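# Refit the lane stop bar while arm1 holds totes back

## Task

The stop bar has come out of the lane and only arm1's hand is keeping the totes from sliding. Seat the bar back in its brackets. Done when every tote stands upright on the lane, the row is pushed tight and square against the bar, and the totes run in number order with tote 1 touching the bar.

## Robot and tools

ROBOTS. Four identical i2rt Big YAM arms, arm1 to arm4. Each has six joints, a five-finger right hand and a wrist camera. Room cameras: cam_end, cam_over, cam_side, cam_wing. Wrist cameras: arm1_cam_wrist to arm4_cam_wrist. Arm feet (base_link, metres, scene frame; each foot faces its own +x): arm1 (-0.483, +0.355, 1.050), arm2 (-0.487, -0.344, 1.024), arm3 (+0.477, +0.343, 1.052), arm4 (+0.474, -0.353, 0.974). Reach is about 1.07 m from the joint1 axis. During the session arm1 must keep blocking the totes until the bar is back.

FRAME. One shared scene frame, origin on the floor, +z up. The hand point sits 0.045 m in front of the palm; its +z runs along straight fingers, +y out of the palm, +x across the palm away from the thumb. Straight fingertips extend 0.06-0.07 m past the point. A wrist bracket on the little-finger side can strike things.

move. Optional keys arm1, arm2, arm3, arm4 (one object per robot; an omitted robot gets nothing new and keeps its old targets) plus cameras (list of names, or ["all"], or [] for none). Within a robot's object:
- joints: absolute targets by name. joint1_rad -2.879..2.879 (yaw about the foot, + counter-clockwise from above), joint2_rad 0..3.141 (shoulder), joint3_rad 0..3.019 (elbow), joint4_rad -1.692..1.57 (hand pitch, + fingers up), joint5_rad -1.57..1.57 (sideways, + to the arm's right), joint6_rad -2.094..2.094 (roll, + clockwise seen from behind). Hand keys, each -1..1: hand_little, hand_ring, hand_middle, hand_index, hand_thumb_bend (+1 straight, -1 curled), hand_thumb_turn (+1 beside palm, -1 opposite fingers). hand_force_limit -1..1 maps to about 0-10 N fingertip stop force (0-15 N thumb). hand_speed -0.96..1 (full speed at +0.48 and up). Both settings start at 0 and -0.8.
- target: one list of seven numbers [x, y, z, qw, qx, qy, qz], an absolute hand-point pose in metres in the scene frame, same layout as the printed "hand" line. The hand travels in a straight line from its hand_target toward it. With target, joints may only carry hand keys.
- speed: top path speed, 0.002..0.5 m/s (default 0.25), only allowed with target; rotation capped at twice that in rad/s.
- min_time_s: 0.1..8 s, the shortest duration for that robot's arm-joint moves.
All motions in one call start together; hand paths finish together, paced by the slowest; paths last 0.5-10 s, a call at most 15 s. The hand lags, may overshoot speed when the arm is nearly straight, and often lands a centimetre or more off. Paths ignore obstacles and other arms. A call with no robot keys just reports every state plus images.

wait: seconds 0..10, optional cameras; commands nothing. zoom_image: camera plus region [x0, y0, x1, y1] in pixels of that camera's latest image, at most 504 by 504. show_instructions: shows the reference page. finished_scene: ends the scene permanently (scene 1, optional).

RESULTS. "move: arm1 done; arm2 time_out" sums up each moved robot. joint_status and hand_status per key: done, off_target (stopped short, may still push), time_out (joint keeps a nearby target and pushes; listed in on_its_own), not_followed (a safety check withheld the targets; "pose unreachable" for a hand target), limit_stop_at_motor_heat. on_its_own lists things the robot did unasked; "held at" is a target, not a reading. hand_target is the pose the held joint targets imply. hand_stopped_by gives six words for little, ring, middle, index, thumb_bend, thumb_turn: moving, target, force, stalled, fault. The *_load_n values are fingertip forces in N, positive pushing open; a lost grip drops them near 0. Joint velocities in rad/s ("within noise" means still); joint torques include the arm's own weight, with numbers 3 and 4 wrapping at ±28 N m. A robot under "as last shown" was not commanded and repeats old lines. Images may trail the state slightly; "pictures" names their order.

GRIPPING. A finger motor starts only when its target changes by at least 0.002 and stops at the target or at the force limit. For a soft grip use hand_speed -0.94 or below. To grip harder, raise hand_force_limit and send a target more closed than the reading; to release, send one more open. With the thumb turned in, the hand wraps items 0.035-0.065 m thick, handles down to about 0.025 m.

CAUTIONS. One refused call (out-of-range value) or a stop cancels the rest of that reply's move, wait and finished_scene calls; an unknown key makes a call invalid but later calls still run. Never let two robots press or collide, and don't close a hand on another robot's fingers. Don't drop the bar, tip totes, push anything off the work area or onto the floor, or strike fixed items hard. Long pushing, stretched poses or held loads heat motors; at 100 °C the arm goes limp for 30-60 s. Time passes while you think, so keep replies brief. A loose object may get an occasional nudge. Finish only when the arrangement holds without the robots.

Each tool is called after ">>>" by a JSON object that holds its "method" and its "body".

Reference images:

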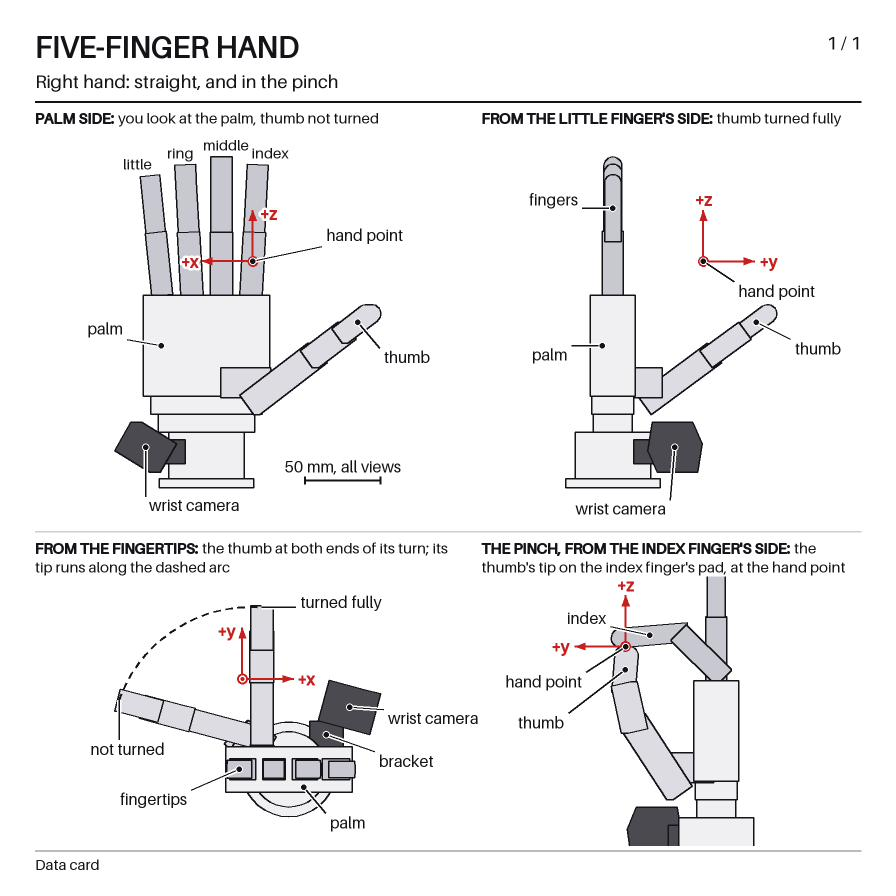

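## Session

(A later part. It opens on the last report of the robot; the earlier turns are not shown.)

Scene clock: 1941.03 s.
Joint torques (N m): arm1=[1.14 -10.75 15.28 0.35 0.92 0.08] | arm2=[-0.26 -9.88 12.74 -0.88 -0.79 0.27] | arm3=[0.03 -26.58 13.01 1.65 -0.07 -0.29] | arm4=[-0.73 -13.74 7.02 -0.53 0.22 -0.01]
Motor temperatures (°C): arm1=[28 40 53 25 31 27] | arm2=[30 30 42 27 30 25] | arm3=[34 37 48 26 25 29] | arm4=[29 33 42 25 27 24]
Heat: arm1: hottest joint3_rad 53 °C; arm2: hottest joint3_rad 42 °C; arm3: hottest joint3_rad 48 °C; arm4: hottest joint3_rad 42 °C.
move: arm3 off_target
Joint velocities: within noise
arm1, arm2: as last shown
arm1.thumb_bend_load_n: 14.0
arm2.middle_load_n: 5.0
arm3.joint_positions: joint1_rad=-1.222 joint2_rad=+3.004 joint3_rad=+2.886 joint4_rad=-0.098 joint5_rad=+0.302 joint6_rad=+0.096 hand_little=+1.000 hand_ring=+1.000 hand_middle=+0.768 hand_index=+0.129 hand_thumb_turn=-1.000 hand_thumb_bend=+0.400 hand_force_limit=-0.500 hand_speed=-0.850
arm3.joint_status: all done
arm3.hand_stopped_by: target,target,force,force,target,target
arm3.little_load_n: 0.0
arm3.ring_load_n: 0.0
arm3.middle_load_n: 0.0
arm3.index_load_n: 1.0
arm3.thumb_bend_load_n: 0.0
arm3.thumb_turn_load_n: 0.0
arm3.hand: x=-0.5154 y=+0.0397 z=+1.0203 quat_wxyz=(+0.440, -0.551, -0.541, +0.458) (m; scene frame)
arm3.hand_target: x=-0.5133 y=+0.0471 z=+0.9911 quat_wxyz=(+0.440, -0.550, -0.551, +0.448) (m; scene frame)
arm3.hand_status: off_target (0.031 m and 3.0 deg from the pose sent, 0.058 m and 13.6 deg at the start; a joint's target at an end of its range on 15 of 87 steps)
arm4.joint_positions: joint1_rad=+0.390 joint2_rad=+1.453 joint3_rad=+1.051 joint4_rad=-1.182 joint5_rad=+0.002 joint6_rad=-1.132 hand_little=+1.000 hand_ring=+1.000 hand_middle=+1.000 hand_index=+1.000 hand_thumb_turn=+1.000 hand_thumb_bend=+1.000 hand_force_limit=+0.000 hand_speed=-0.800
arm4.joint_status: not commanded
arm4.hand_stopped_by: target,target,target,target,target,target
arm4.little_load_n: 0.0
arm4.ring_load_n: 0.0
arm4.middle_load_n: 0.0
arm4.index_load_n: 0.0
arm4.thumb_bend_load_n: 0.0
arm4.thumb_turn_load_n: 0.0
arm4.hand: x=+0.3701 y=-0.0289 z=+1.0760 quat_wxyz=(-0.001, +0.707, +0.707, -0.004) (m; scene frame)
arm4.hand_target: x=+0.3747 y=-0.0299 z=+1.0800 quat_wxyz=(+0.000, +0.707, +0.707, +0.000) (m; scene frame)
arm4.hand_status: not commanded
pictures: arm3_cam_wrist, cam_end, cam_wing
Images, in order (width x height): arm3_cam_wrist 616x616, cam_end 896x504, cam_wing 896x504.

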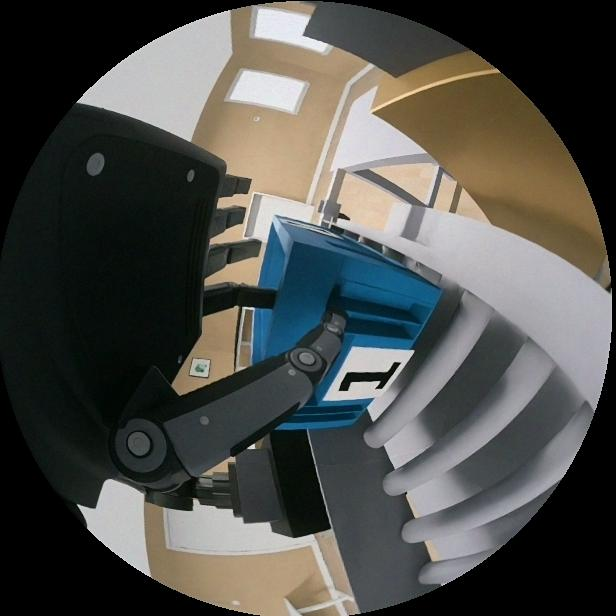

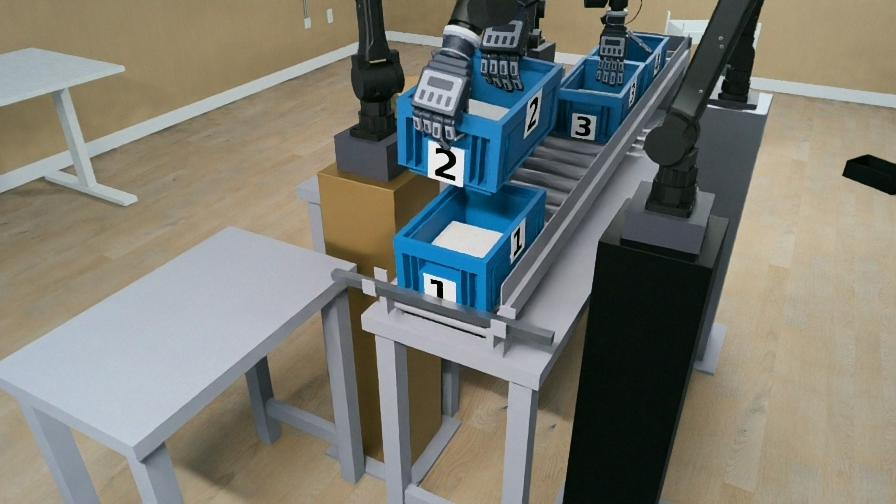

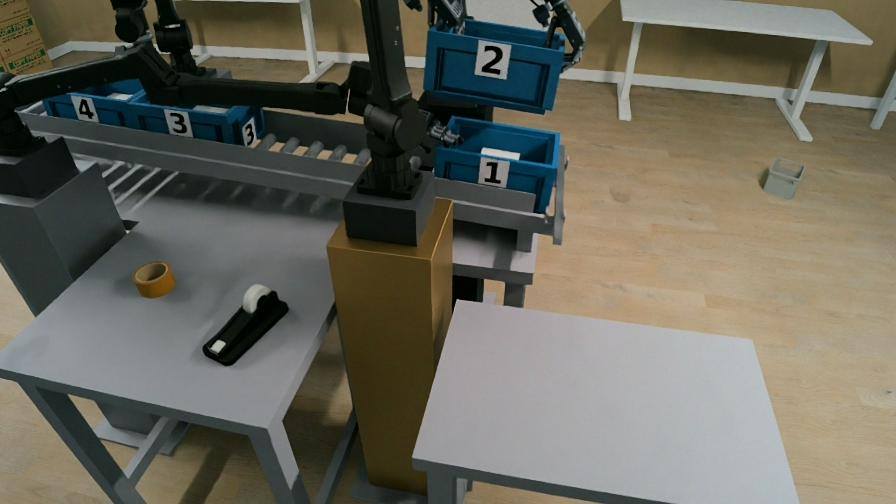

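>>> {"method": "move", "body": {"arm3": {"joints": {"hand_index": 1.0, "hand_middle": 1.0, "hand_speed": -0.6}}}}

>>> {"method": "move", "body": {"arm3": {"target": [-0.38, 0.060, 1.035, 0.4372, -0.5557, -0.5557, 0.4372], "speed": 0.12}, "cameras": ["arm3_cam_wrist", "cam_wing", "cam_end"]}}

Scene clock: 1959.57 s.
Joint torques (N m): arm1=[1.32 -11.58 15.27 0.18 0.9 0.08] | arm2=[-0.67 -10.4 12.85 -1.18 -0.79 0.29] | arm3=[0.44 -28.45 13 1.63 0.06 -0.26] | arm4=[-0.73 -13.51 7.08 -0.55 0.24 -0.03]
Motor temperatures (°C): arm1=[28 40 54 25 31 27] | arm2=[30 30 43 27 30 25] | arm3=[34 37 52 26 25 29] | arm4=[29 33 42 25 27 24]
Heat: arm1: hottest joint3_rad 54 °C; arm2: hottest joint3_rad 43 °C; arm3: hottest joint3_rad 52 °C; arm4: hottest joint3_rad 42 °C.
move: arm3 done
Joint velocities: within noise
arm1, arm2, arm4: as last shown
arm1.thumb_bend_load_n: 13.5
arm2.middle_load_n: 4.5
arm2.thumb_turn_load_n: 8.0
arm3.joint_positions: joint1_rad=-1.222 joint2_rad=+3.026 joint3_rad=+2.887 joint4_rad=-0.098 joint5_rad=+0.298 joint6_rad=+0.091 hand_little=+1.000 hand_ring=+1.000 hand_middle=+1.000 hand_index=+1.000 hand_thumb_turn=-1.000 hand_thumb_bend=+0.400 hand_force_limit=-0.500 hand_speed=-0.600
arm3.joint_status: all done
arm3.hand_stopped_by: target,target,target,target,target,target
arm3.little_load_n: 0.0
arm3.ring_load_n: 0.0
arm3.middle_load_n: -0.5
arm3.index_load_n: 0.0
arm3.thumb_bend_load_n: 0.0
arm3.thumb_turn_load_n: 0.0
arm3.hand: x=-0.5118 y=+0.0405 z=+0.9987 quat_wxyz=(+0.436, -0.553, -0.548, +0.451) (m; scene frame)
arm3.hand_target: x=-0.5134 y=+0.0470 z=+0.9914 quat_wxyz=(+0.440, -0.550, -0.550, +0.448) (m; scene frame)
arm3.hand_status: not commanded
pictures: none

Scene clock: 1961.53 s.
Joint torques (N m): arm1=[0.21 -12.1 15.02 0.29 0.92 0.1] | arm2=[-0.67 -9.93 12.68 -1.09 -0.76 0.26] | arm3=[1.14 -26.81 7.69 2.69 0.23 -0.13] | arm4=[-0.97 -13.57 7.02 -0.49 0.23 0]
Motor temperatures (°C): arm1=[28 40 55 25 31 27] | arm2=[30 30 43 27 30 25] | arm3=[34 37 52 26 25 29] | arm4=[29 33 42 25 27 24]
Heat: arm1: hottest joint3_rad 55 °C; arm2: hottest joint3_rad 43 °C; arm3: hottest joint3_rad 52 °C; arm4: hottest joint3_rad 42 °C.
move: arm3 off_target
Joint velocities: within noise
arm1, arm2, arm4: as last shown
arm2.thumb_turn_load_n: 7.5
arm3.joint_positions: joint1_rad=-1.199 joint2_rad=+2.433 joint3_rad=+1.789 joint4_rad=+0.361 joint5_rad=+0.340 joint6_rad=+0.091 hand_little=+1.000 hand_ring=+1.000 hand_middle=+1.000 hand_index=+1.000 hand_thumb_turn=-1.000 hand_thumb_bend=+0.400 hand_force_limit=-0.500 hand_speed=-0.600
arm3.joint_status: not commanded
arm3.hand_stopped_by: target,target,target,target,target,target
arm3.little_load_n: -0.5
arm3.ring_load_n: 0.0
arm3.middle_load_n: 0.0
arm3.index_load_n: 0.0
arm3.thumb_bend_load_n: 0.0
arm3.thumb_turn_load_n: 0.0
arm3.hand: x=-0.3828 y=+0.0694 z=+1.0287 quat_wxyz=(+0.436, -0.561, -0.558, +0.429) (m; scene frame)
arm3.hand_target: x=-0.3800 y=+0.0599 z=+1.0349 quat_wxyz=(+0.437, -0.556, -0.556, +0.437) (m; scene frame)
arm3.hand_status: off_target (0.012 m and 1.1 deg from the pose sent, 0.138 m and 1.8 deg at the start)
pictures: arm3_cam_wrist, cam_end, cam_wing
Images, in order (width x height): arm3_cam_wrist 616x616, cam_end 896x504, cam_wing 896x504.

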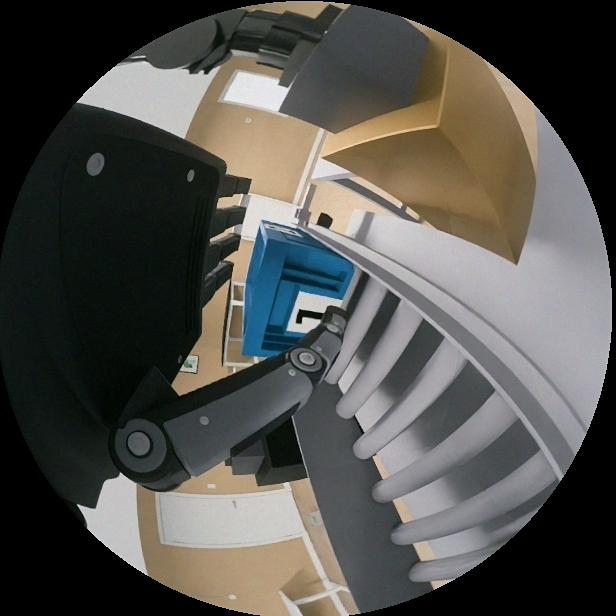

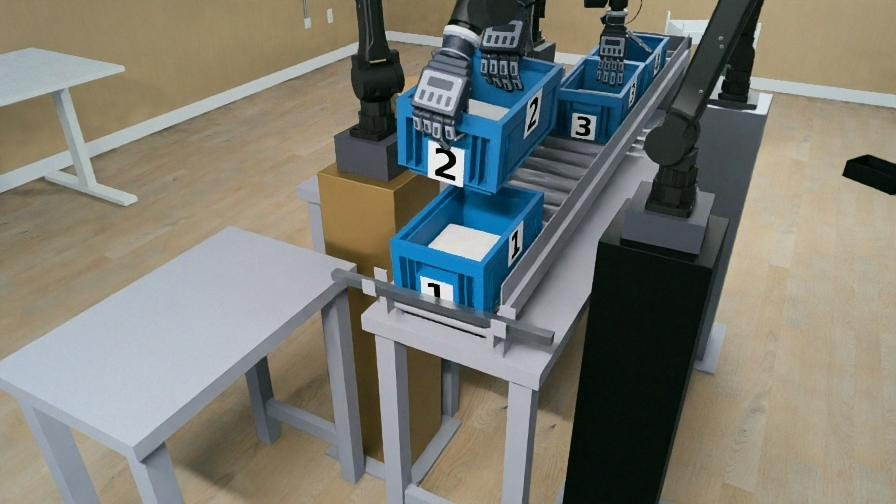

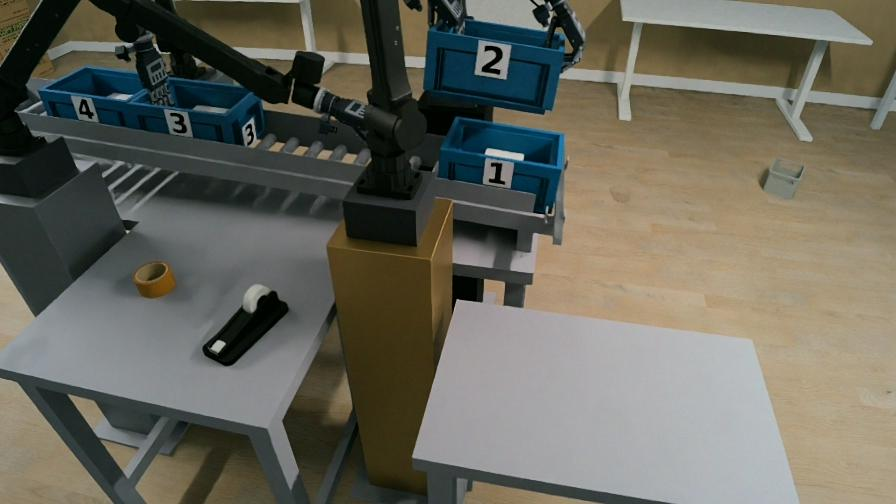

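>>> {"method": "move", "body": {"arm3": {"target": [-0.15, 0.20, 1.25, 0.4372, -0.5557, -0.5557, 0.4372], "speed": 0.25}}}

>>> {"method": "move", "body": {"arm3": {"joints": {"joint1_rad": -1.5, "joint2_rad": 0.8, "joint3_rad": 1.2, "joint4_rad": -0.6, "joint5_rad": 0.0, "joint6_rad": 0.0}, "min_time_s": 3}, "cameras": ["cam_over", "cam_wing", "cam_side", "cam_end"]}}

Scene clock: 1978.50 s.
Joint torques (N m): arm1=[-0.26 -11.4 15.16 0.39 0.88 0.04] | arm2=[-1.55 -9.82 12.86 -0.95 -0.75 0.27] | arm3=[-0.21 -12.92 8.14 1.66 0.02 -0.26] | arm4=[-0.79 -13.74 7.06 -0.57 0.24 -0.01]
Motor temperatures (°C): arm1=[28 40 56 25 31 26] | arm2=[30 30 43 27 30 25] | arm3=[34 37 50 26 25 29] | arm4=[29 33 42 25 27 24]
Heat: arm1: hottest joint3_rad 56 °C; arm2: hottest joint3_rad 43 °C; arm3: hottest joint3_rad 50 °C; arm4: hottest joint3_rad 42 °C.
move: arm3 off_target
Joint velocities: within noise
arm1, arm2, arm4: as last shown
arm1.index_load_n: 2.0
arm2.little_load_n: 0.5
arm2.index_load_n: 4.5
arm3.joint_positions: joint1_rad=-1.287 joint2_rad=+1.518 joint3_rad=+0.988 joint4_rad=+0.294 joint5_rad=+0.236 joint6_rad=+0.075 hand_little=+1.000 hand_ring=+1.000 hand_middle=+1.000 hand_index=+1.000 hand_thumb_turn=-1.000 hand_thumb_bend=+0.400 hand_force_limit=-0.500 hand_speed=-0.600
arm3.joint_status: not commanded
arm3.hand_stopped_by: target,target,target,target,target,target
arm3.little_load_n: 0.0
arm3.ring_load_n: 0.0
arm3.middle_load_n: 0.0
arm3.index_load_n: 0.0
arm3.thumb_bend_load_n: 0.0
arm3.thumb_turn_load_n: 0.0
arm3.hand: x=-0.1515 y=+0.1905 z=+1.2594 quat_wxyz=(+0.436, -0.553, -0.549, +0.450) (m; scene frame)
arm3.hand_target: x=-0.1500 y=+0.2000 z=+1.2502 quat_wxyz=(+0.437, -0.556, -0.556, +0.437) (m; scene frame)
arm3.hand_status: off_target (0.013 m and 1.6 deg from the pose sent, 0.347 m and 1.1 deg at the start)
pictures: none

Scene clock: 1982.10 s.
Joint torques (N m): arm1=[0.79 -11.87 15.39 0.44 0.87 0.11] | arm2=[-0.32 -10.17 12.67 -1.05 -0.75 0.28] | arm3=[-0.44 -1.61 13.09 1.61 -0.03 -0.28] | arm4=[-0.97 -13.68 7.01 -0.53 0.24 -0.01]
Motor temperatures (°C): arm1=[28 40 56 25 31 26] | arm2=[30 30 44 27 30 25] | arm3=[34 37 50 26 25 29] | arm4=[29 33 42 25 27 24]
Heat: arm1: hottest joint3_rad 56 °C; arm2: hottest joint3_rad 44 °C; arm3: hottest joint3_rad 50 °C; arm4: hottest joint3_rad 42 °C.
move: arm3 done
Joint velocities: within noise
arm1, arm2, arm4: as last shown
arm1.little_load_n: 6.5
arm1.thumb_bend_load_n: 14.0
arm2.little_load_n: 0.0
arm2.index_load_n: 5.0
arm2.thumb_turn_load_n: 8.0
arm3.joint_positions: joint1_rad=-1.485 joint2_rad=+0.799 joint3_rad=+1.151 joint4_rad=-0.588 joint5_rad=+0.003 joint6_rad=+0.014 hand_little=+1.000 hand_ring=+1.000 hand_middle=+1.000 hand_index=+1.000 hand_thumb_turn=-1.000 hand_thumb_bend=+0.400 hand_force_limit=-0.500 hand_speed=-0.600
arm3.joint_status: all done
arm3.hand_stopped_by: target,target,target,target,target,target
arm3.little_load_n: 0.0
arm3.ring_load_n: 0.0
arm3.middle_load_n: 0.0
arm3.index_load_n: 0.0
arm3.thumb_bend_load_n: 0.0
arm3.thumb_turn_load_n: 0.0
arm3.hand: x=+0.0736 y=+0.2892 z=+1.5171 quat_wxyz=(+0.426, -0.541, -0.564, +0.455) (m; scene frame)
arm3.hand_target: x=+0.0755 y=+0.2955 z=+1.5426 quat_wxyz=(+0.441, -0.533, -0.556, +0.460) (m; scene frame)
arm3.hand_status: not commanded
pictures: cam_end, cam_over, cam_side, cam_wing
Images, in order (width x height): cam_end 896x504, cam_over 896x504, cam_side 896x504, cam_wing 896x504.

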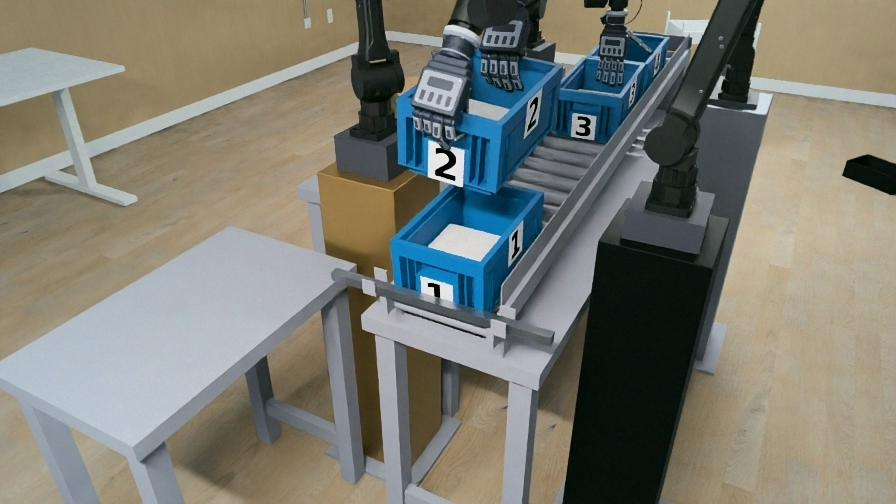

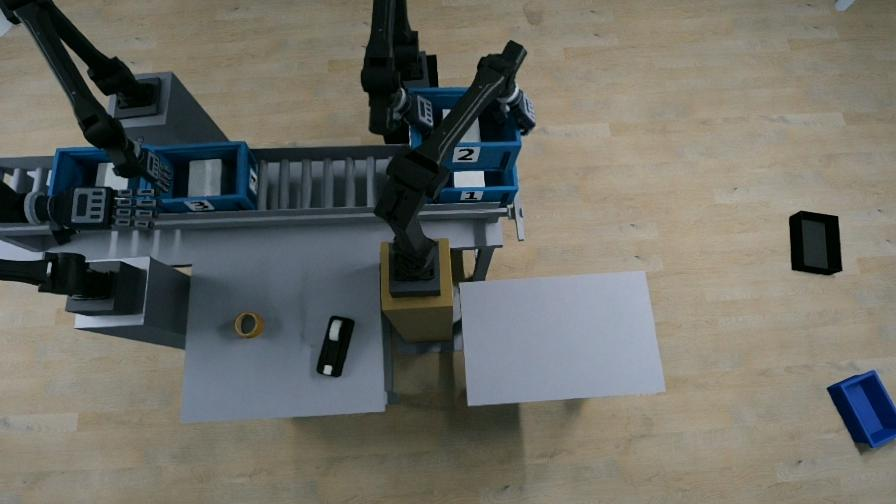

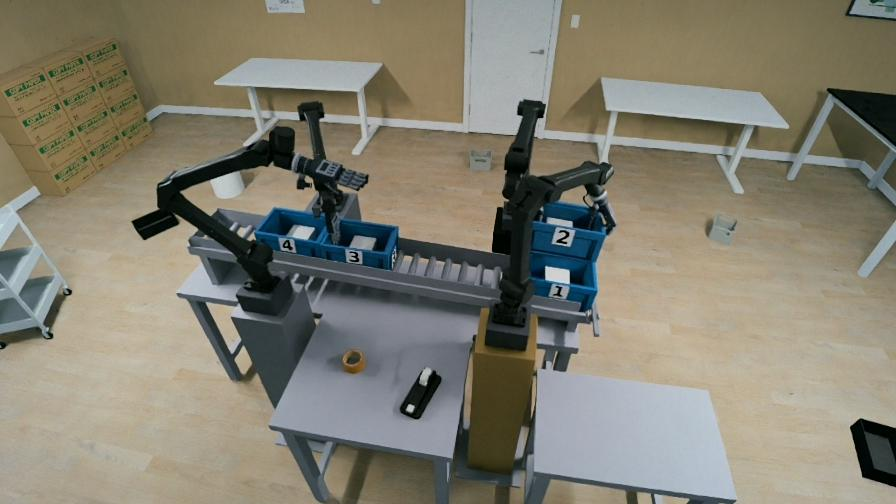

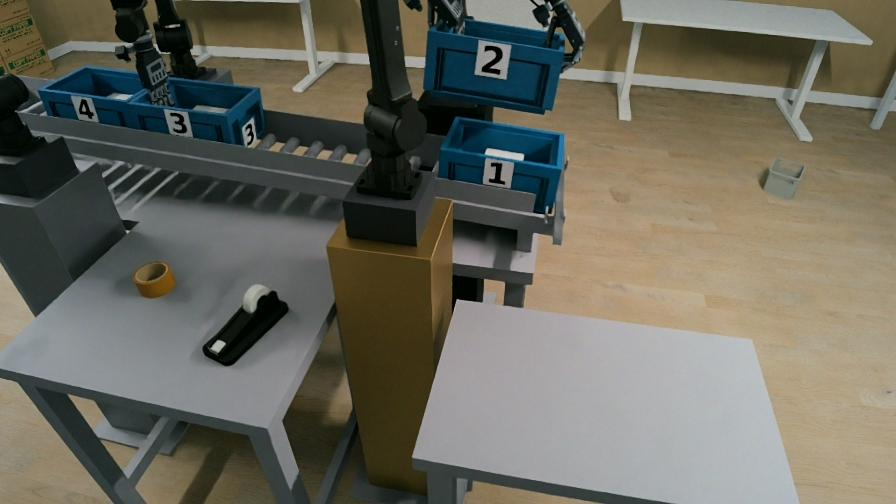

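>>> {"method": "move", "body": {"arm1": {"target": [-0.823, -0.057, 1.200, 0.2418, -0.6645, -0.6645, 0.2418], "speed": 0.06}, "arm2": {"target": [-0.542, -0.015, 1.200, 0.2418, -0.6645, -0.6645, 0.2418], "speed": 0.06}, "cameras": ["arm1_cam_wrist", "cam_end", "cam_wing", "cam_side"]}}

>>> {"method": "zoom_image", "body": {"camera": "cam_end", "region": [340, 60, 620, 320]}}

>>> {"method": "zoom_image", "body": {"camera": "cam_wing", "region": [380, 0, 620, 240]}}

Scene clock: 2082.93 s.
Joint torques (N m): arm1=[0.15 -11.58 10.19 2.07 0.51 0.04] | arm2=[0.85 -9.64 8.92 0.59 -0.41 0.44] | arm3=[-0.38 -1.67 13.04 1.62 -0.05 -0.28] | arm4=[-0.67 -13.57 7.1 -0.57 0.24 0]
Motor temperatures (°C): arm1=[28 41 58 25 32 26] | arm2=[30 30 45 27 30 25] | arm3=[34 31 61 26 25 29] | arm4=[29 34 42 25 27 24]
Heat: arm1: hottest joint3_rad 58 °C; arm2: hottest joint3_rad 45 °C; arm3: hottest joint3_rad 61 °C; arm4: hottest joint3_rad 42 °C.
move: arm1 off_target; arm2 off_target
Joint velocities: within noise
arm1.joint_positions: joint1_rad=-0.567 joint2_rad=+1.528 joint3_rad=+1.189 joint4_rad=-0.873 joint5_rad=+0.574 joint6_rad=+0.840 hand_little=-0.550 hand_ring=-0.528 hand_middle=-0.092 hand_index=-0.539 hand_thumb_turn=-1.000 hand_thumb_bend=+0.575 hand_force_limit=+0.100 hand_speed=-0.880
arm1.joint_status: not commanded
arm1.hand_stopped_by: force,force,force,force,force,target
arm1.little_load_n: 5.0
arm1.ring_load_n: 1.0
arm1.middle_load_n: 3.0
arm1.index_load_n: 2.0
arm1.thumb_bend_load_n: 16.0
arm1.thumb_turn_load_n: -1.0
arm1.hand: x=-0.8120 y=-0.0429 z=+1.1727 quat_wxyz=(+0.249, -0.659, -0.680, +0.204) (m; scene frame)
arm1.hand_target: x=-0.8223 y=-0.0560 z=+1.2005 quat_wxyz=(+0.242, -0.665, -0.664, +0.242) (m; scene frame)
arm1.hand_status: off_target (0.033 m and 4.8 deg from the pose sent, 0.037 m and 6.2 deg at the start)
arm2.joint_positions: joint1_rad=-0.127 joint2_rad=+1.340 joint3_rad=+1.099 joint4_rad=-1.452 joint5_rad=-0.709 joint6_rad=-1.692 hand_little=-0.118 hand_ring=-0.061 hand_middle=-0.023 hand_index=-0.065 hand_thumb_turn=-1.000 hand_thumb_bend=+0.344 hand_force_limit=+0.400 hand_speed=-0.920
arm2.joint_status: not commanded
arm2.hand_stopped_by: force,force,force,force,force,target
arm2.little_load_n: 1.0
arm2.ring_load_n: 5.5
arm2.middle_load_n: 6.0
arm2.index_load_n: 1.5
arm2.thumb_bend_load_n: 13.0
arm2.thumb_turn_load_n: 3.0
arm2.hand: x=-0.5393 y=-0.0231 z=+1.1928 quat_wxyz=(-0.233, +0.664, +0.662, -0.257) (m; scene frame)
arm2.hand_target: x=-0.5421 y=-0.0152 z=+1.2003 quat_wxyz=(-0.242, +0.664, +0.665, -0.242) (m; scene frame)
arm2.hand_status: off_target (0.011 m and 2.1 deg from the pose sent, 0.042 m and 3.0 deg at the start)
arm3, arm4: as last shown
pictures: arm1_cam_wrist, cam_end, cam_side, cam_wing
Images, in order (width x height): arm1_cam_wrist 616x616, cam_end 896x504, cam_side 896x504, cam_wing 896x504.

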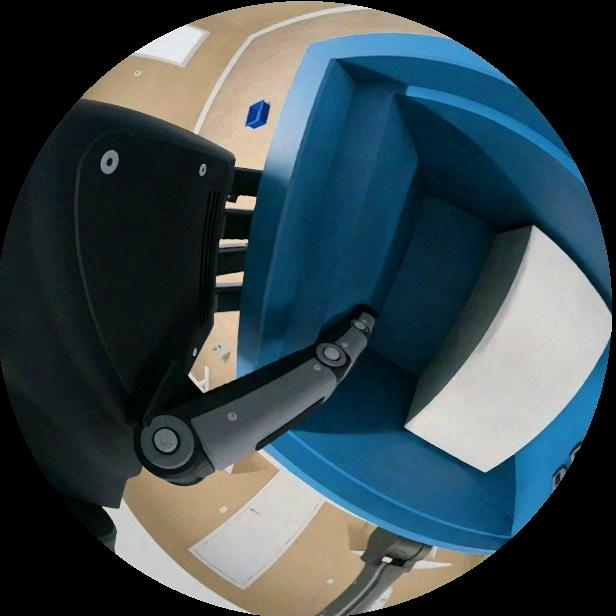

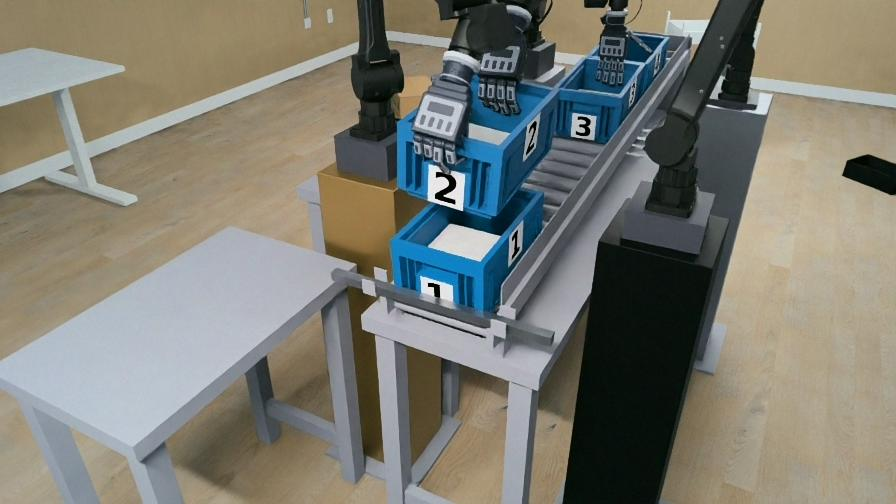

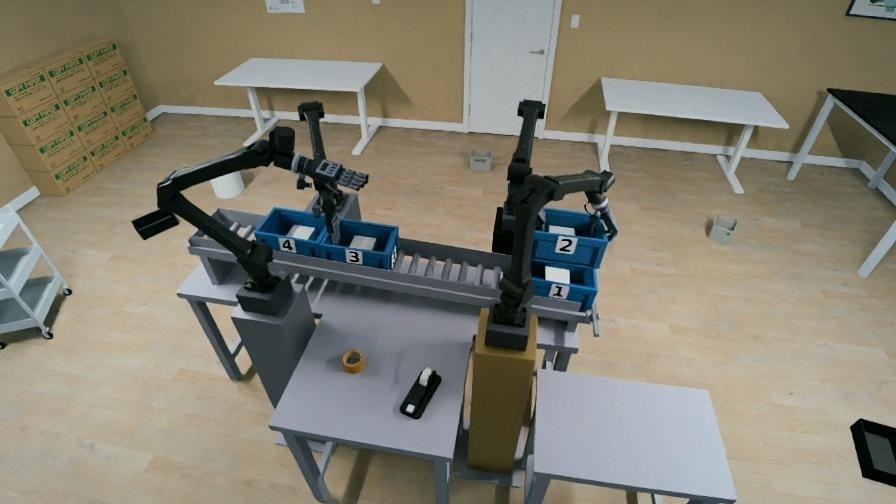

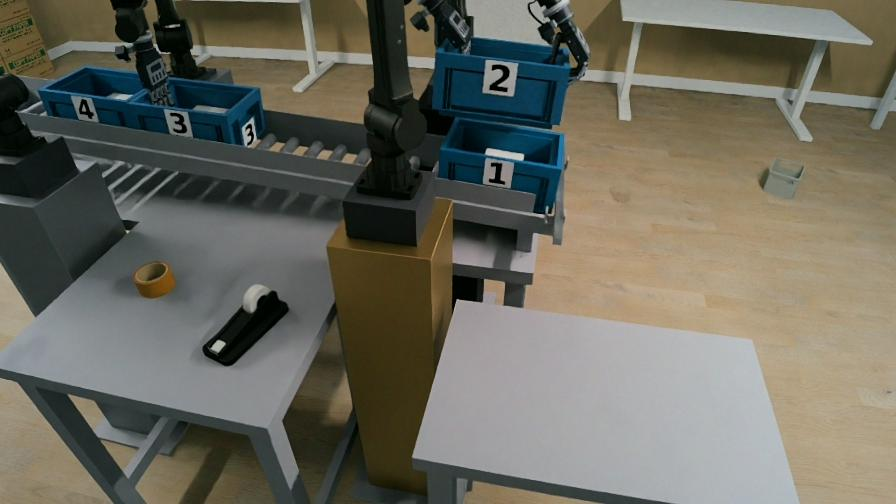

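Scaled by 1.800 from the camera's 896x504 image, which has a finer 1280x720 frame.

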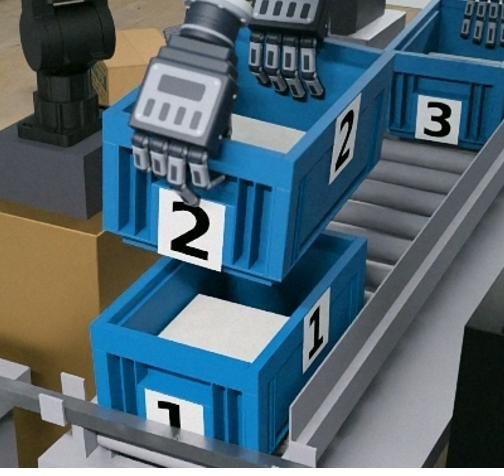

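Scaled by 2.100 from the camera's 896x504 image, which has a finer 1280x720 frame.

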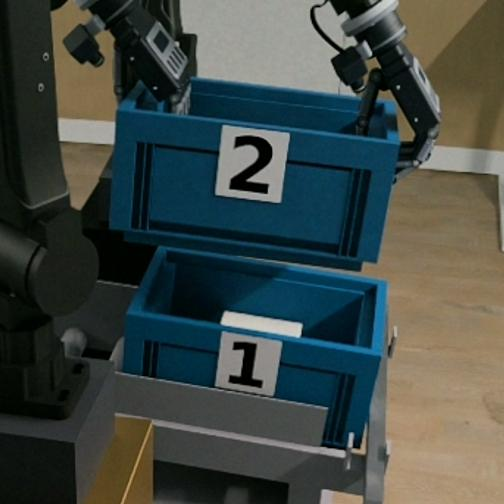

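>>> {"method": "move", "body": {"arm1": {"target": [-0.838, -0.050, 1.130, 0.2418, -0.6645, -0.6645, 0.2418], "speed": 0.05}, "arm2": {"target": [-0.558, -0.017, 1.128, 0.2418, -0.6645, -0.6645, 0.2418], "speed": 0.05}, "cameras": ["arm1_cam_wrist", "cam_end", "cam_wing", "cam_side"]}}

>>> {"method": "zoom_image", "body": {"camera": "cam_end", "region": [340, 100, 620, 340]}}

>>> {"method": "zoom_image", "body": {"camera": "cam_wing", "region": [400, 40, 600, 240]}}

Scene clock: 2107.50 s.
Joint torques (N m): arm1=[-0.03 -12.51 9.18 1.95 0.42 -0.1] | arm2=[0.91 -8.06 8.51 0.57 -0.36 0.33] | arm3=[-0.38 -1.55 13.08 1.68 -0.04 -0.28] | arm4=[-1.03 -13.68 7.02 -0.54 0.23 -0.02]
Motor temperatures (°C): arm1=[28 40 53 25 31 26] | arm2=[30 30 43 27 30 26] | arm3=[34 31 62 26 25 29] | arm4=[29 34 42 25 27 24]
Heat: arm1: hottest joint3_rad 53 °C; arm2: hottest joint3_rad 43 °C; arm3: hottest joint3_rad 62 °C; arm4: hottest joint3_rad 42 °C.
move: arm1 off_target; arm2 done
Joint velocities: within noise
arm1.joint_positions: joint1_rad=-0.602 joint2_rad=+1.603 joint3_rad=+1.082 joint4_rad=-0.662 joint5_rad=+0.560 joint6_rad=+0.817 hand_little=-0.551 hand_ring=-0.529 hand_middle=-0.092 hand_index=-0.539 hand_thumb_turn=-1.000 hand_thumb_bend=+0.575 hand_force_limit=+0.100 hand_speed=-0.880
arm1.joint_status: not commanded
arm1.hand_stopped_by: force,force,force,force,force,target
arm1.little_load_n: 2.0
arm1.ring_load_n: 0.5
arm1.middle_load_n: 2.5
arm1.index_load_n: 5.0
arm1.thumb_bend_load_n: 15.0
arm1.thumb_turn_load_n: 0.5
arm1.hand: x=-0.8267 y=-0.0376 z=+1.1059 quat_wxyz=(+0.247, -0.664, -0.674, +0.210) (m; scene frame)
arm1.hand_target: x=-0.8376 y=-0.0493 z=+1.1305 quat_wxyz=(+0.242, -0.665, -0.664, +0.242) (m; scene frame)
arm1.hand_status: off_target (0.029 m and 3.9 deg from the pose sent, 0.050 m and 4.8 deg at the start)
arm2.joint_positions: joint1_rad=-0.085 joint2_rad=+1.367 joint3_rad=+0.945 joint4_rad=-1.208 joint5_rad=-0.711 joint6_rad=-1.615 hand_little=-0.118 hand_ring=-0.061 hand_middle=-0.023 hand_index=-0.065 hand_thumb_turn=-1.000 hand_thumb_bend=+0.344 hand_force_limit=+0.400 hand_speed=-0.920
arm2.joint_status: not commanded
arm2.hand_stopped_by: force,force,force,force,force,target
arm2.little_load_n: 0.0
arm2.ring_load_n: 5.0
arm2.middle_load_n: 6.5
arm2.index_load_n: 1.5
arm2.thumb_bend_load_n: 13.5
arm2.thumb_turn_load_n: 1.0
arm2.hand: x=-0.5540 y=-0.0253 z=+1.1266 quat_wxyz=(-0.238, +0.669, +0.659, -0.250) (m; scene frame)
arm2.hand_target: x=-0.5580 y=-0.0172 z=+1.1281 quat_wxyz=(-0.242, +0.665, +0.664, -0.242) (m; scene frame)
arm2.hand_status: done (0.009 m and 1.3 deg from the pose sent, 0.068 m and 2.1 deg at the start)
arm3, arm4: as last shown
pictures: arm1_cam_wrist, cam_end, cam_side, cam_wing
Images, in order (width x height): arm1_cam_wrist 616x616, cam_end 896x504, cam_side 896x504, cam_wing 896x504.

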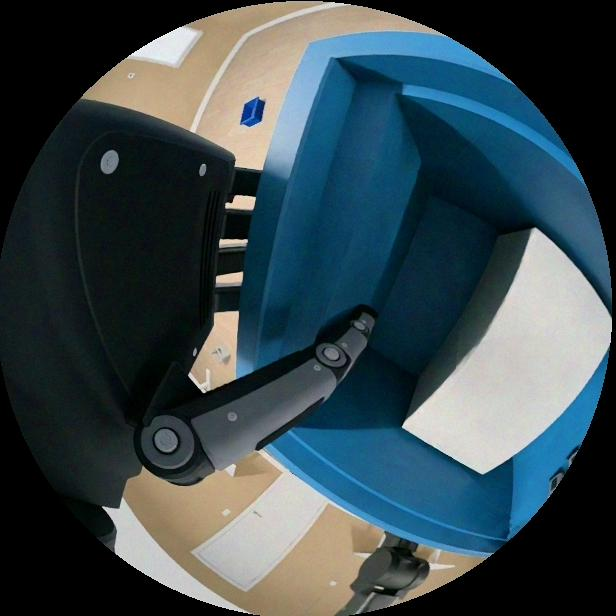

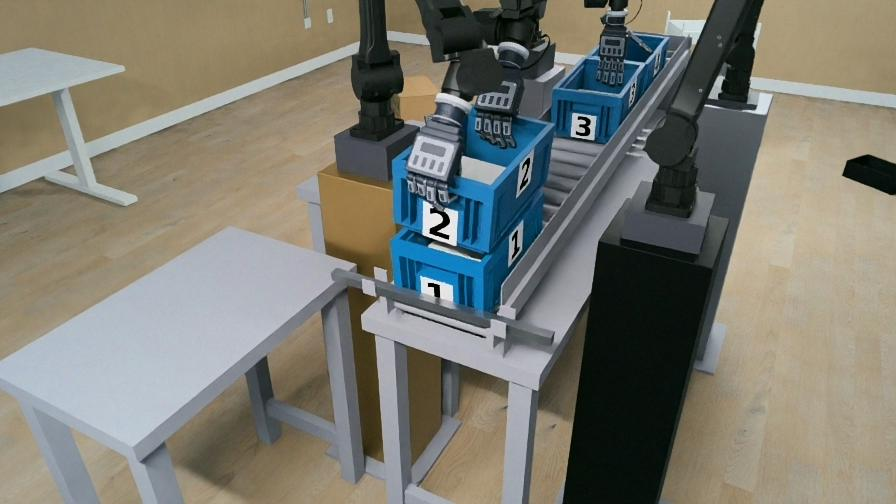

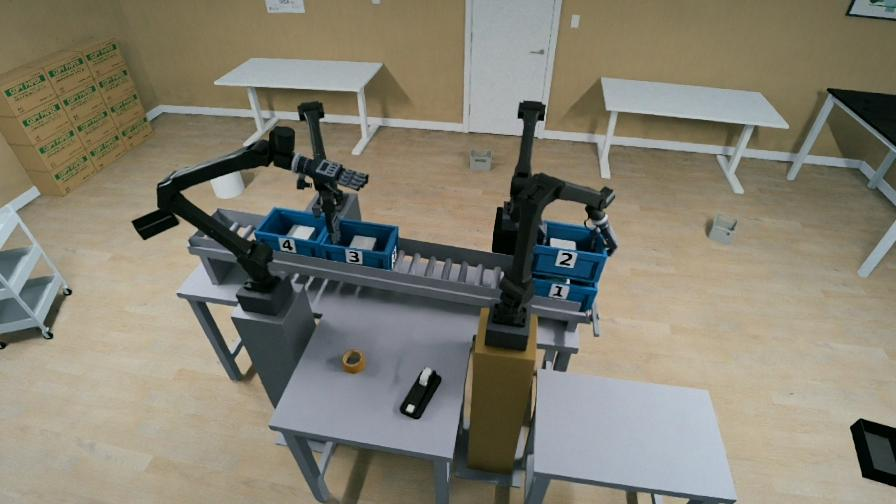

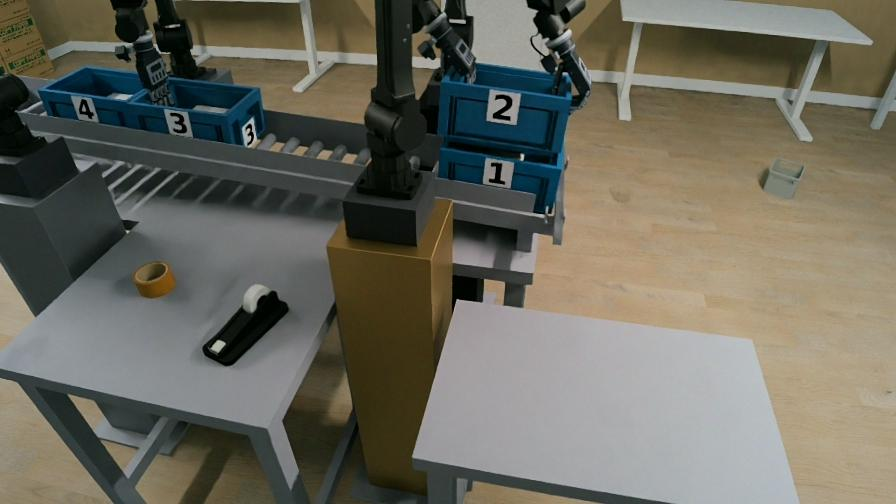

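Scaled by 1.800 from the camera's 896x504 image, which has a finer 1280x720 frame.

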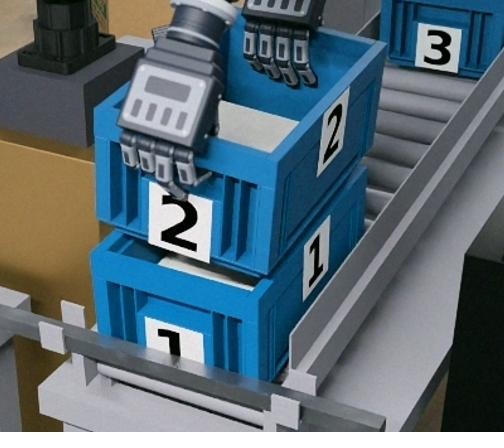

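Scaled by 2.520 from the camera's 896x504 image, which has a finer 1280x720 frame.

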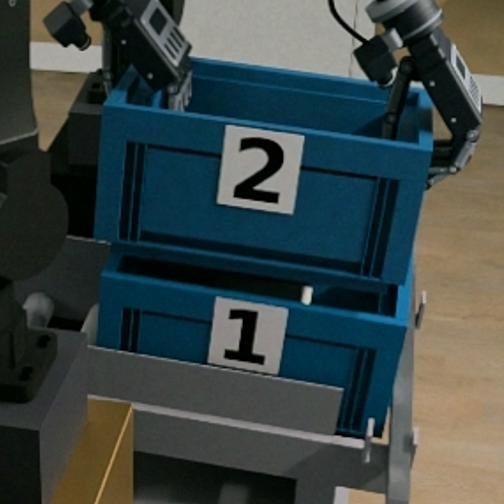

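>>> {"method": "move", "body": {"arm1": {"target": [-0.840, -0.049, 1.094, 0.2418, -0.6645, -0.6645, 0.2418], "speed": 0.04}, "arm2": {"target": [-0.560, -0.017, 1.092, 0.2418, -0.6645, -0.6645, 0.2418], "speed": 0.04}, "cameras": ["arm1_cam_wrist", "cam_end", "cam_wing", "cam_side"]}}

>>> {"method": "zoom_image", "body": {"camera": "cam_end", "region": [340, 100, 620, 340]}}

>>> {"method": "zoom_image", "body": {"camera": "cam_wing", "region": [400, 40, 600, 240]}}

Scene clock: 2121.03 s.
Joint torques (N m): arm1=[0.26 -9.82 8.23 2.8 0.96 0.02] | arm2=[0.97 -4.84 6.37 1.47 -0.14 0.27] | arm3=[-0.44 -1.61 13.12 1.63 -0.04 -0.27] | arm4=[-0.85 -13.57 7.04 -0.53 0.24 -0.01]
Motor temperatures (°C): arm1=[28 41 51 25 31 26] | arm2=[30 30 43 27 30 26] | arm3=[34 31 62 26 25 29] | arm4=[29 34 42 25 27 24]
Heat: arm1: hottest joint3_rad 51 °C; arm2: hottest joint3_rad 43 °C; arm3: hottest joint3_rad 62 °C; arm4: hottest joint3_rad 42 °C.
move: arm1 off_target; arm2 off_target
Joint velocities: within noise
arm1.joint_positions: joint1_rad=-0.614 joint2_rad=+1.613 joint3_rad=+1.046 joint4_rad=-0.574 joint5_rad=+0.542 joint6_rad=+0.797 hand_little=-0.550 hand_ring=-0.528 hand_middle=-0.092 hand_index=-0.539 hand_thumb_turn=-1.000 hand_thumb_bend=+0.575 hand_force_limit=+0.100 hand_speed=-0.880
arm1.joint_status: not commanded
arm1.hand_stopped_by: force,force,force,force,force,target
arm1.little_load_n: 10.5
arm1.ring_load_n: 4.0
arm1.middle_load_n: 1.5
arm1.index_load_n: 0.5
arm1.thumb_bend_load_n: 16.5
arm1.thumb_turn_load_n: -1.0
arm1.hand: x=-0.8310 y=-0.0393 z=+1.0923 quat_wxyz=(+0.239, -0.663, -0.673, +0.225) (m; scene frame)
arm1.hand_target: x=-0.8396 y=-0.0488 z=+1.0944 quat_wxyz=(+0.242, -0.665, -0.664, +0.242) (m; scene frame)
arm1.hand_status: off_target (0.013 m and 2.2 deg from the pose sent, 0.021 m and 3.9 deg at the start)
arm2.joint_positions: joint1_rad=-0.075 joint2_rad=+1.375 joint3_rad=+0.909 joint4_rad=-1.123 joint5_rad=-0.718 joint6_rad=-1.606 hand_little=-0.118 hand_ring=-0.061 hand_middle=-0.024 hand_index=-0.065 hand_thumb_turn=-1.000 hand_thumb_bend=+0.344 hand_force_limit=+0.400 hand_speed=-0.920
arm2.joint_status: not commanded
arm2.hand_stopped_by: force,force,force,force,force,target
arm2.little_load_n: 3.5
arm2.ring_load_n: 3.5
arm2.middle_load_n: 1.5
arm2.index_load_n: 0.0
arm2.thumb_bend_load_n: 6.5
arm2.thumb_turn_load_n: -2.5
arm2.hand: x=-0.5587 y=-0.0199 z=+1.1105 quat_wxyz=(-0.251, +0.663, +0.663, -0.241) (m; scene frame)
arm2.hand_target: x=-0.5598 y=-0.0180 z=+1.0928 quat_wxyz=(-0.242, +0.664, +0.665, -0.242) (m; scene frame)
arm2.hand_status: off_target (0.019 m and 1.1 deg from the pose sent, 0.036 m and 1.3 deg at the start)
arm3, arm4: as last shown
pictures: arm1_cam_wrist, cam_end, cam_side, cam_wing
Images, in order (width x height): arm1_cam_wrist 616x616, cam_end 896x504, cam_side 896x504, cam_wing 896x504.

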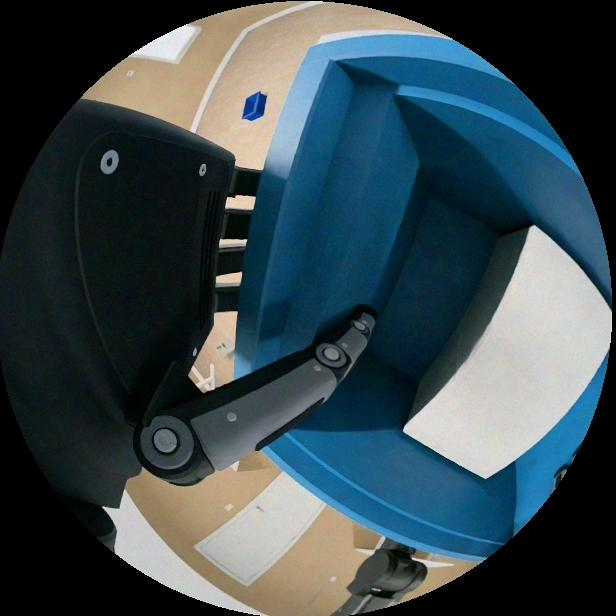

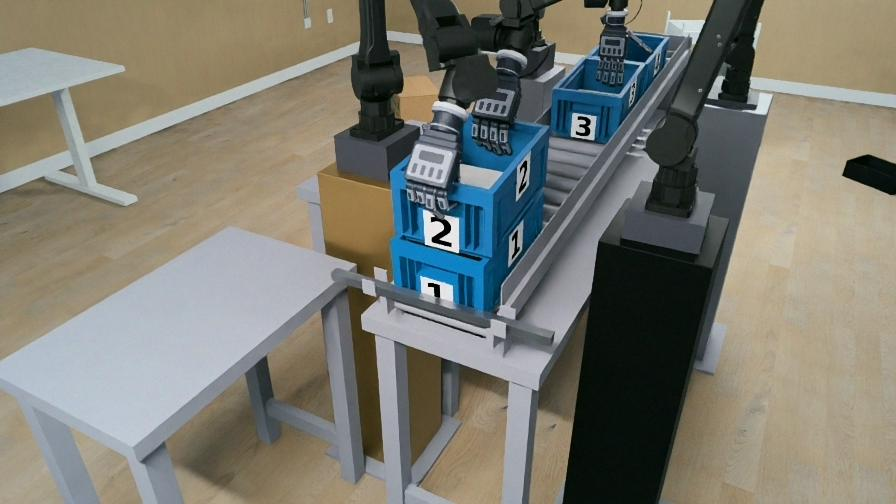

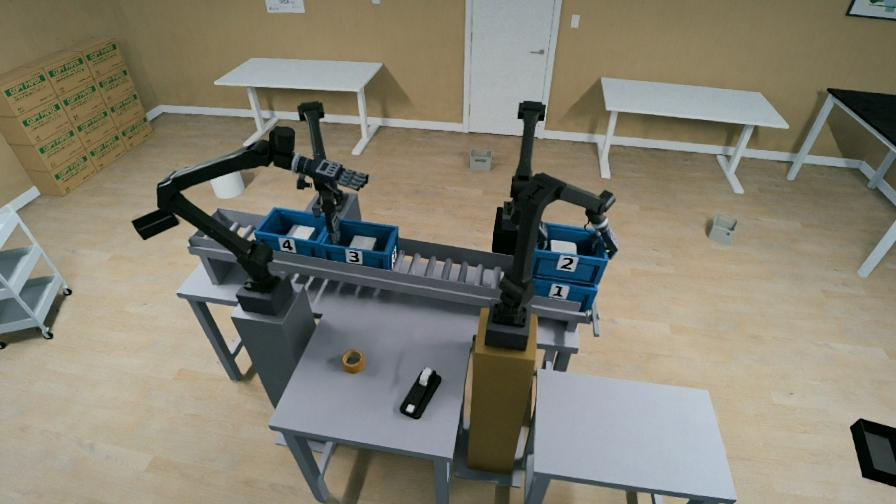

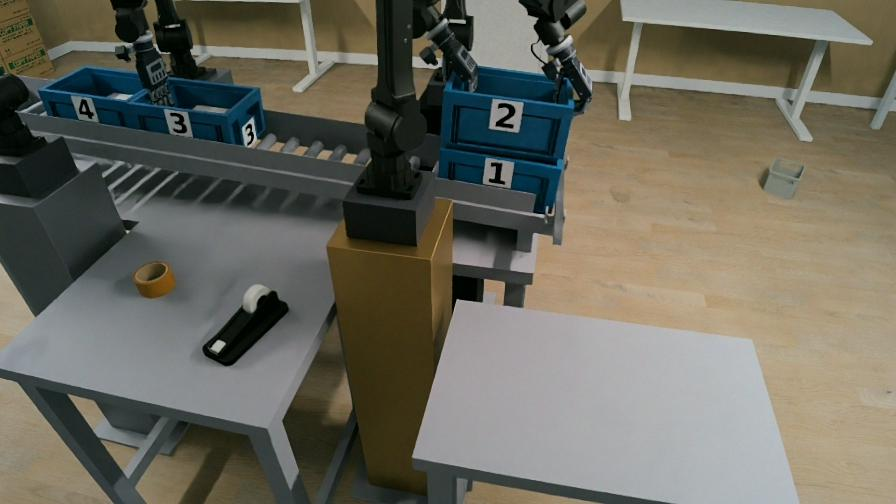

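Scaled by 1.800 from the camera's 896x504 image, which has a finer 1280x720 frame.

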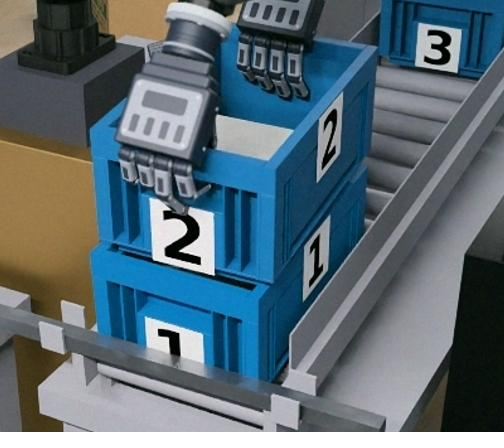

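Scaled by 2.520 from the camera's 896x504 image, which has a finer 1280x720 frame.

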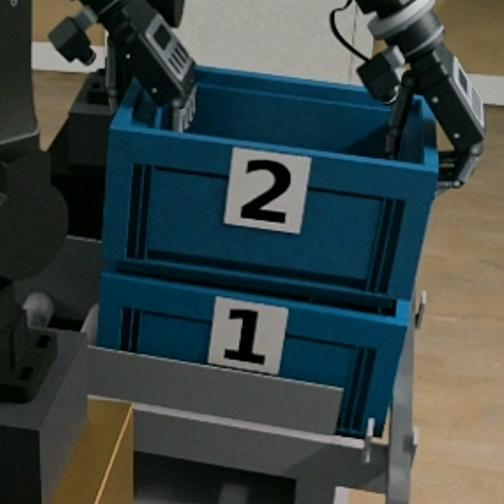

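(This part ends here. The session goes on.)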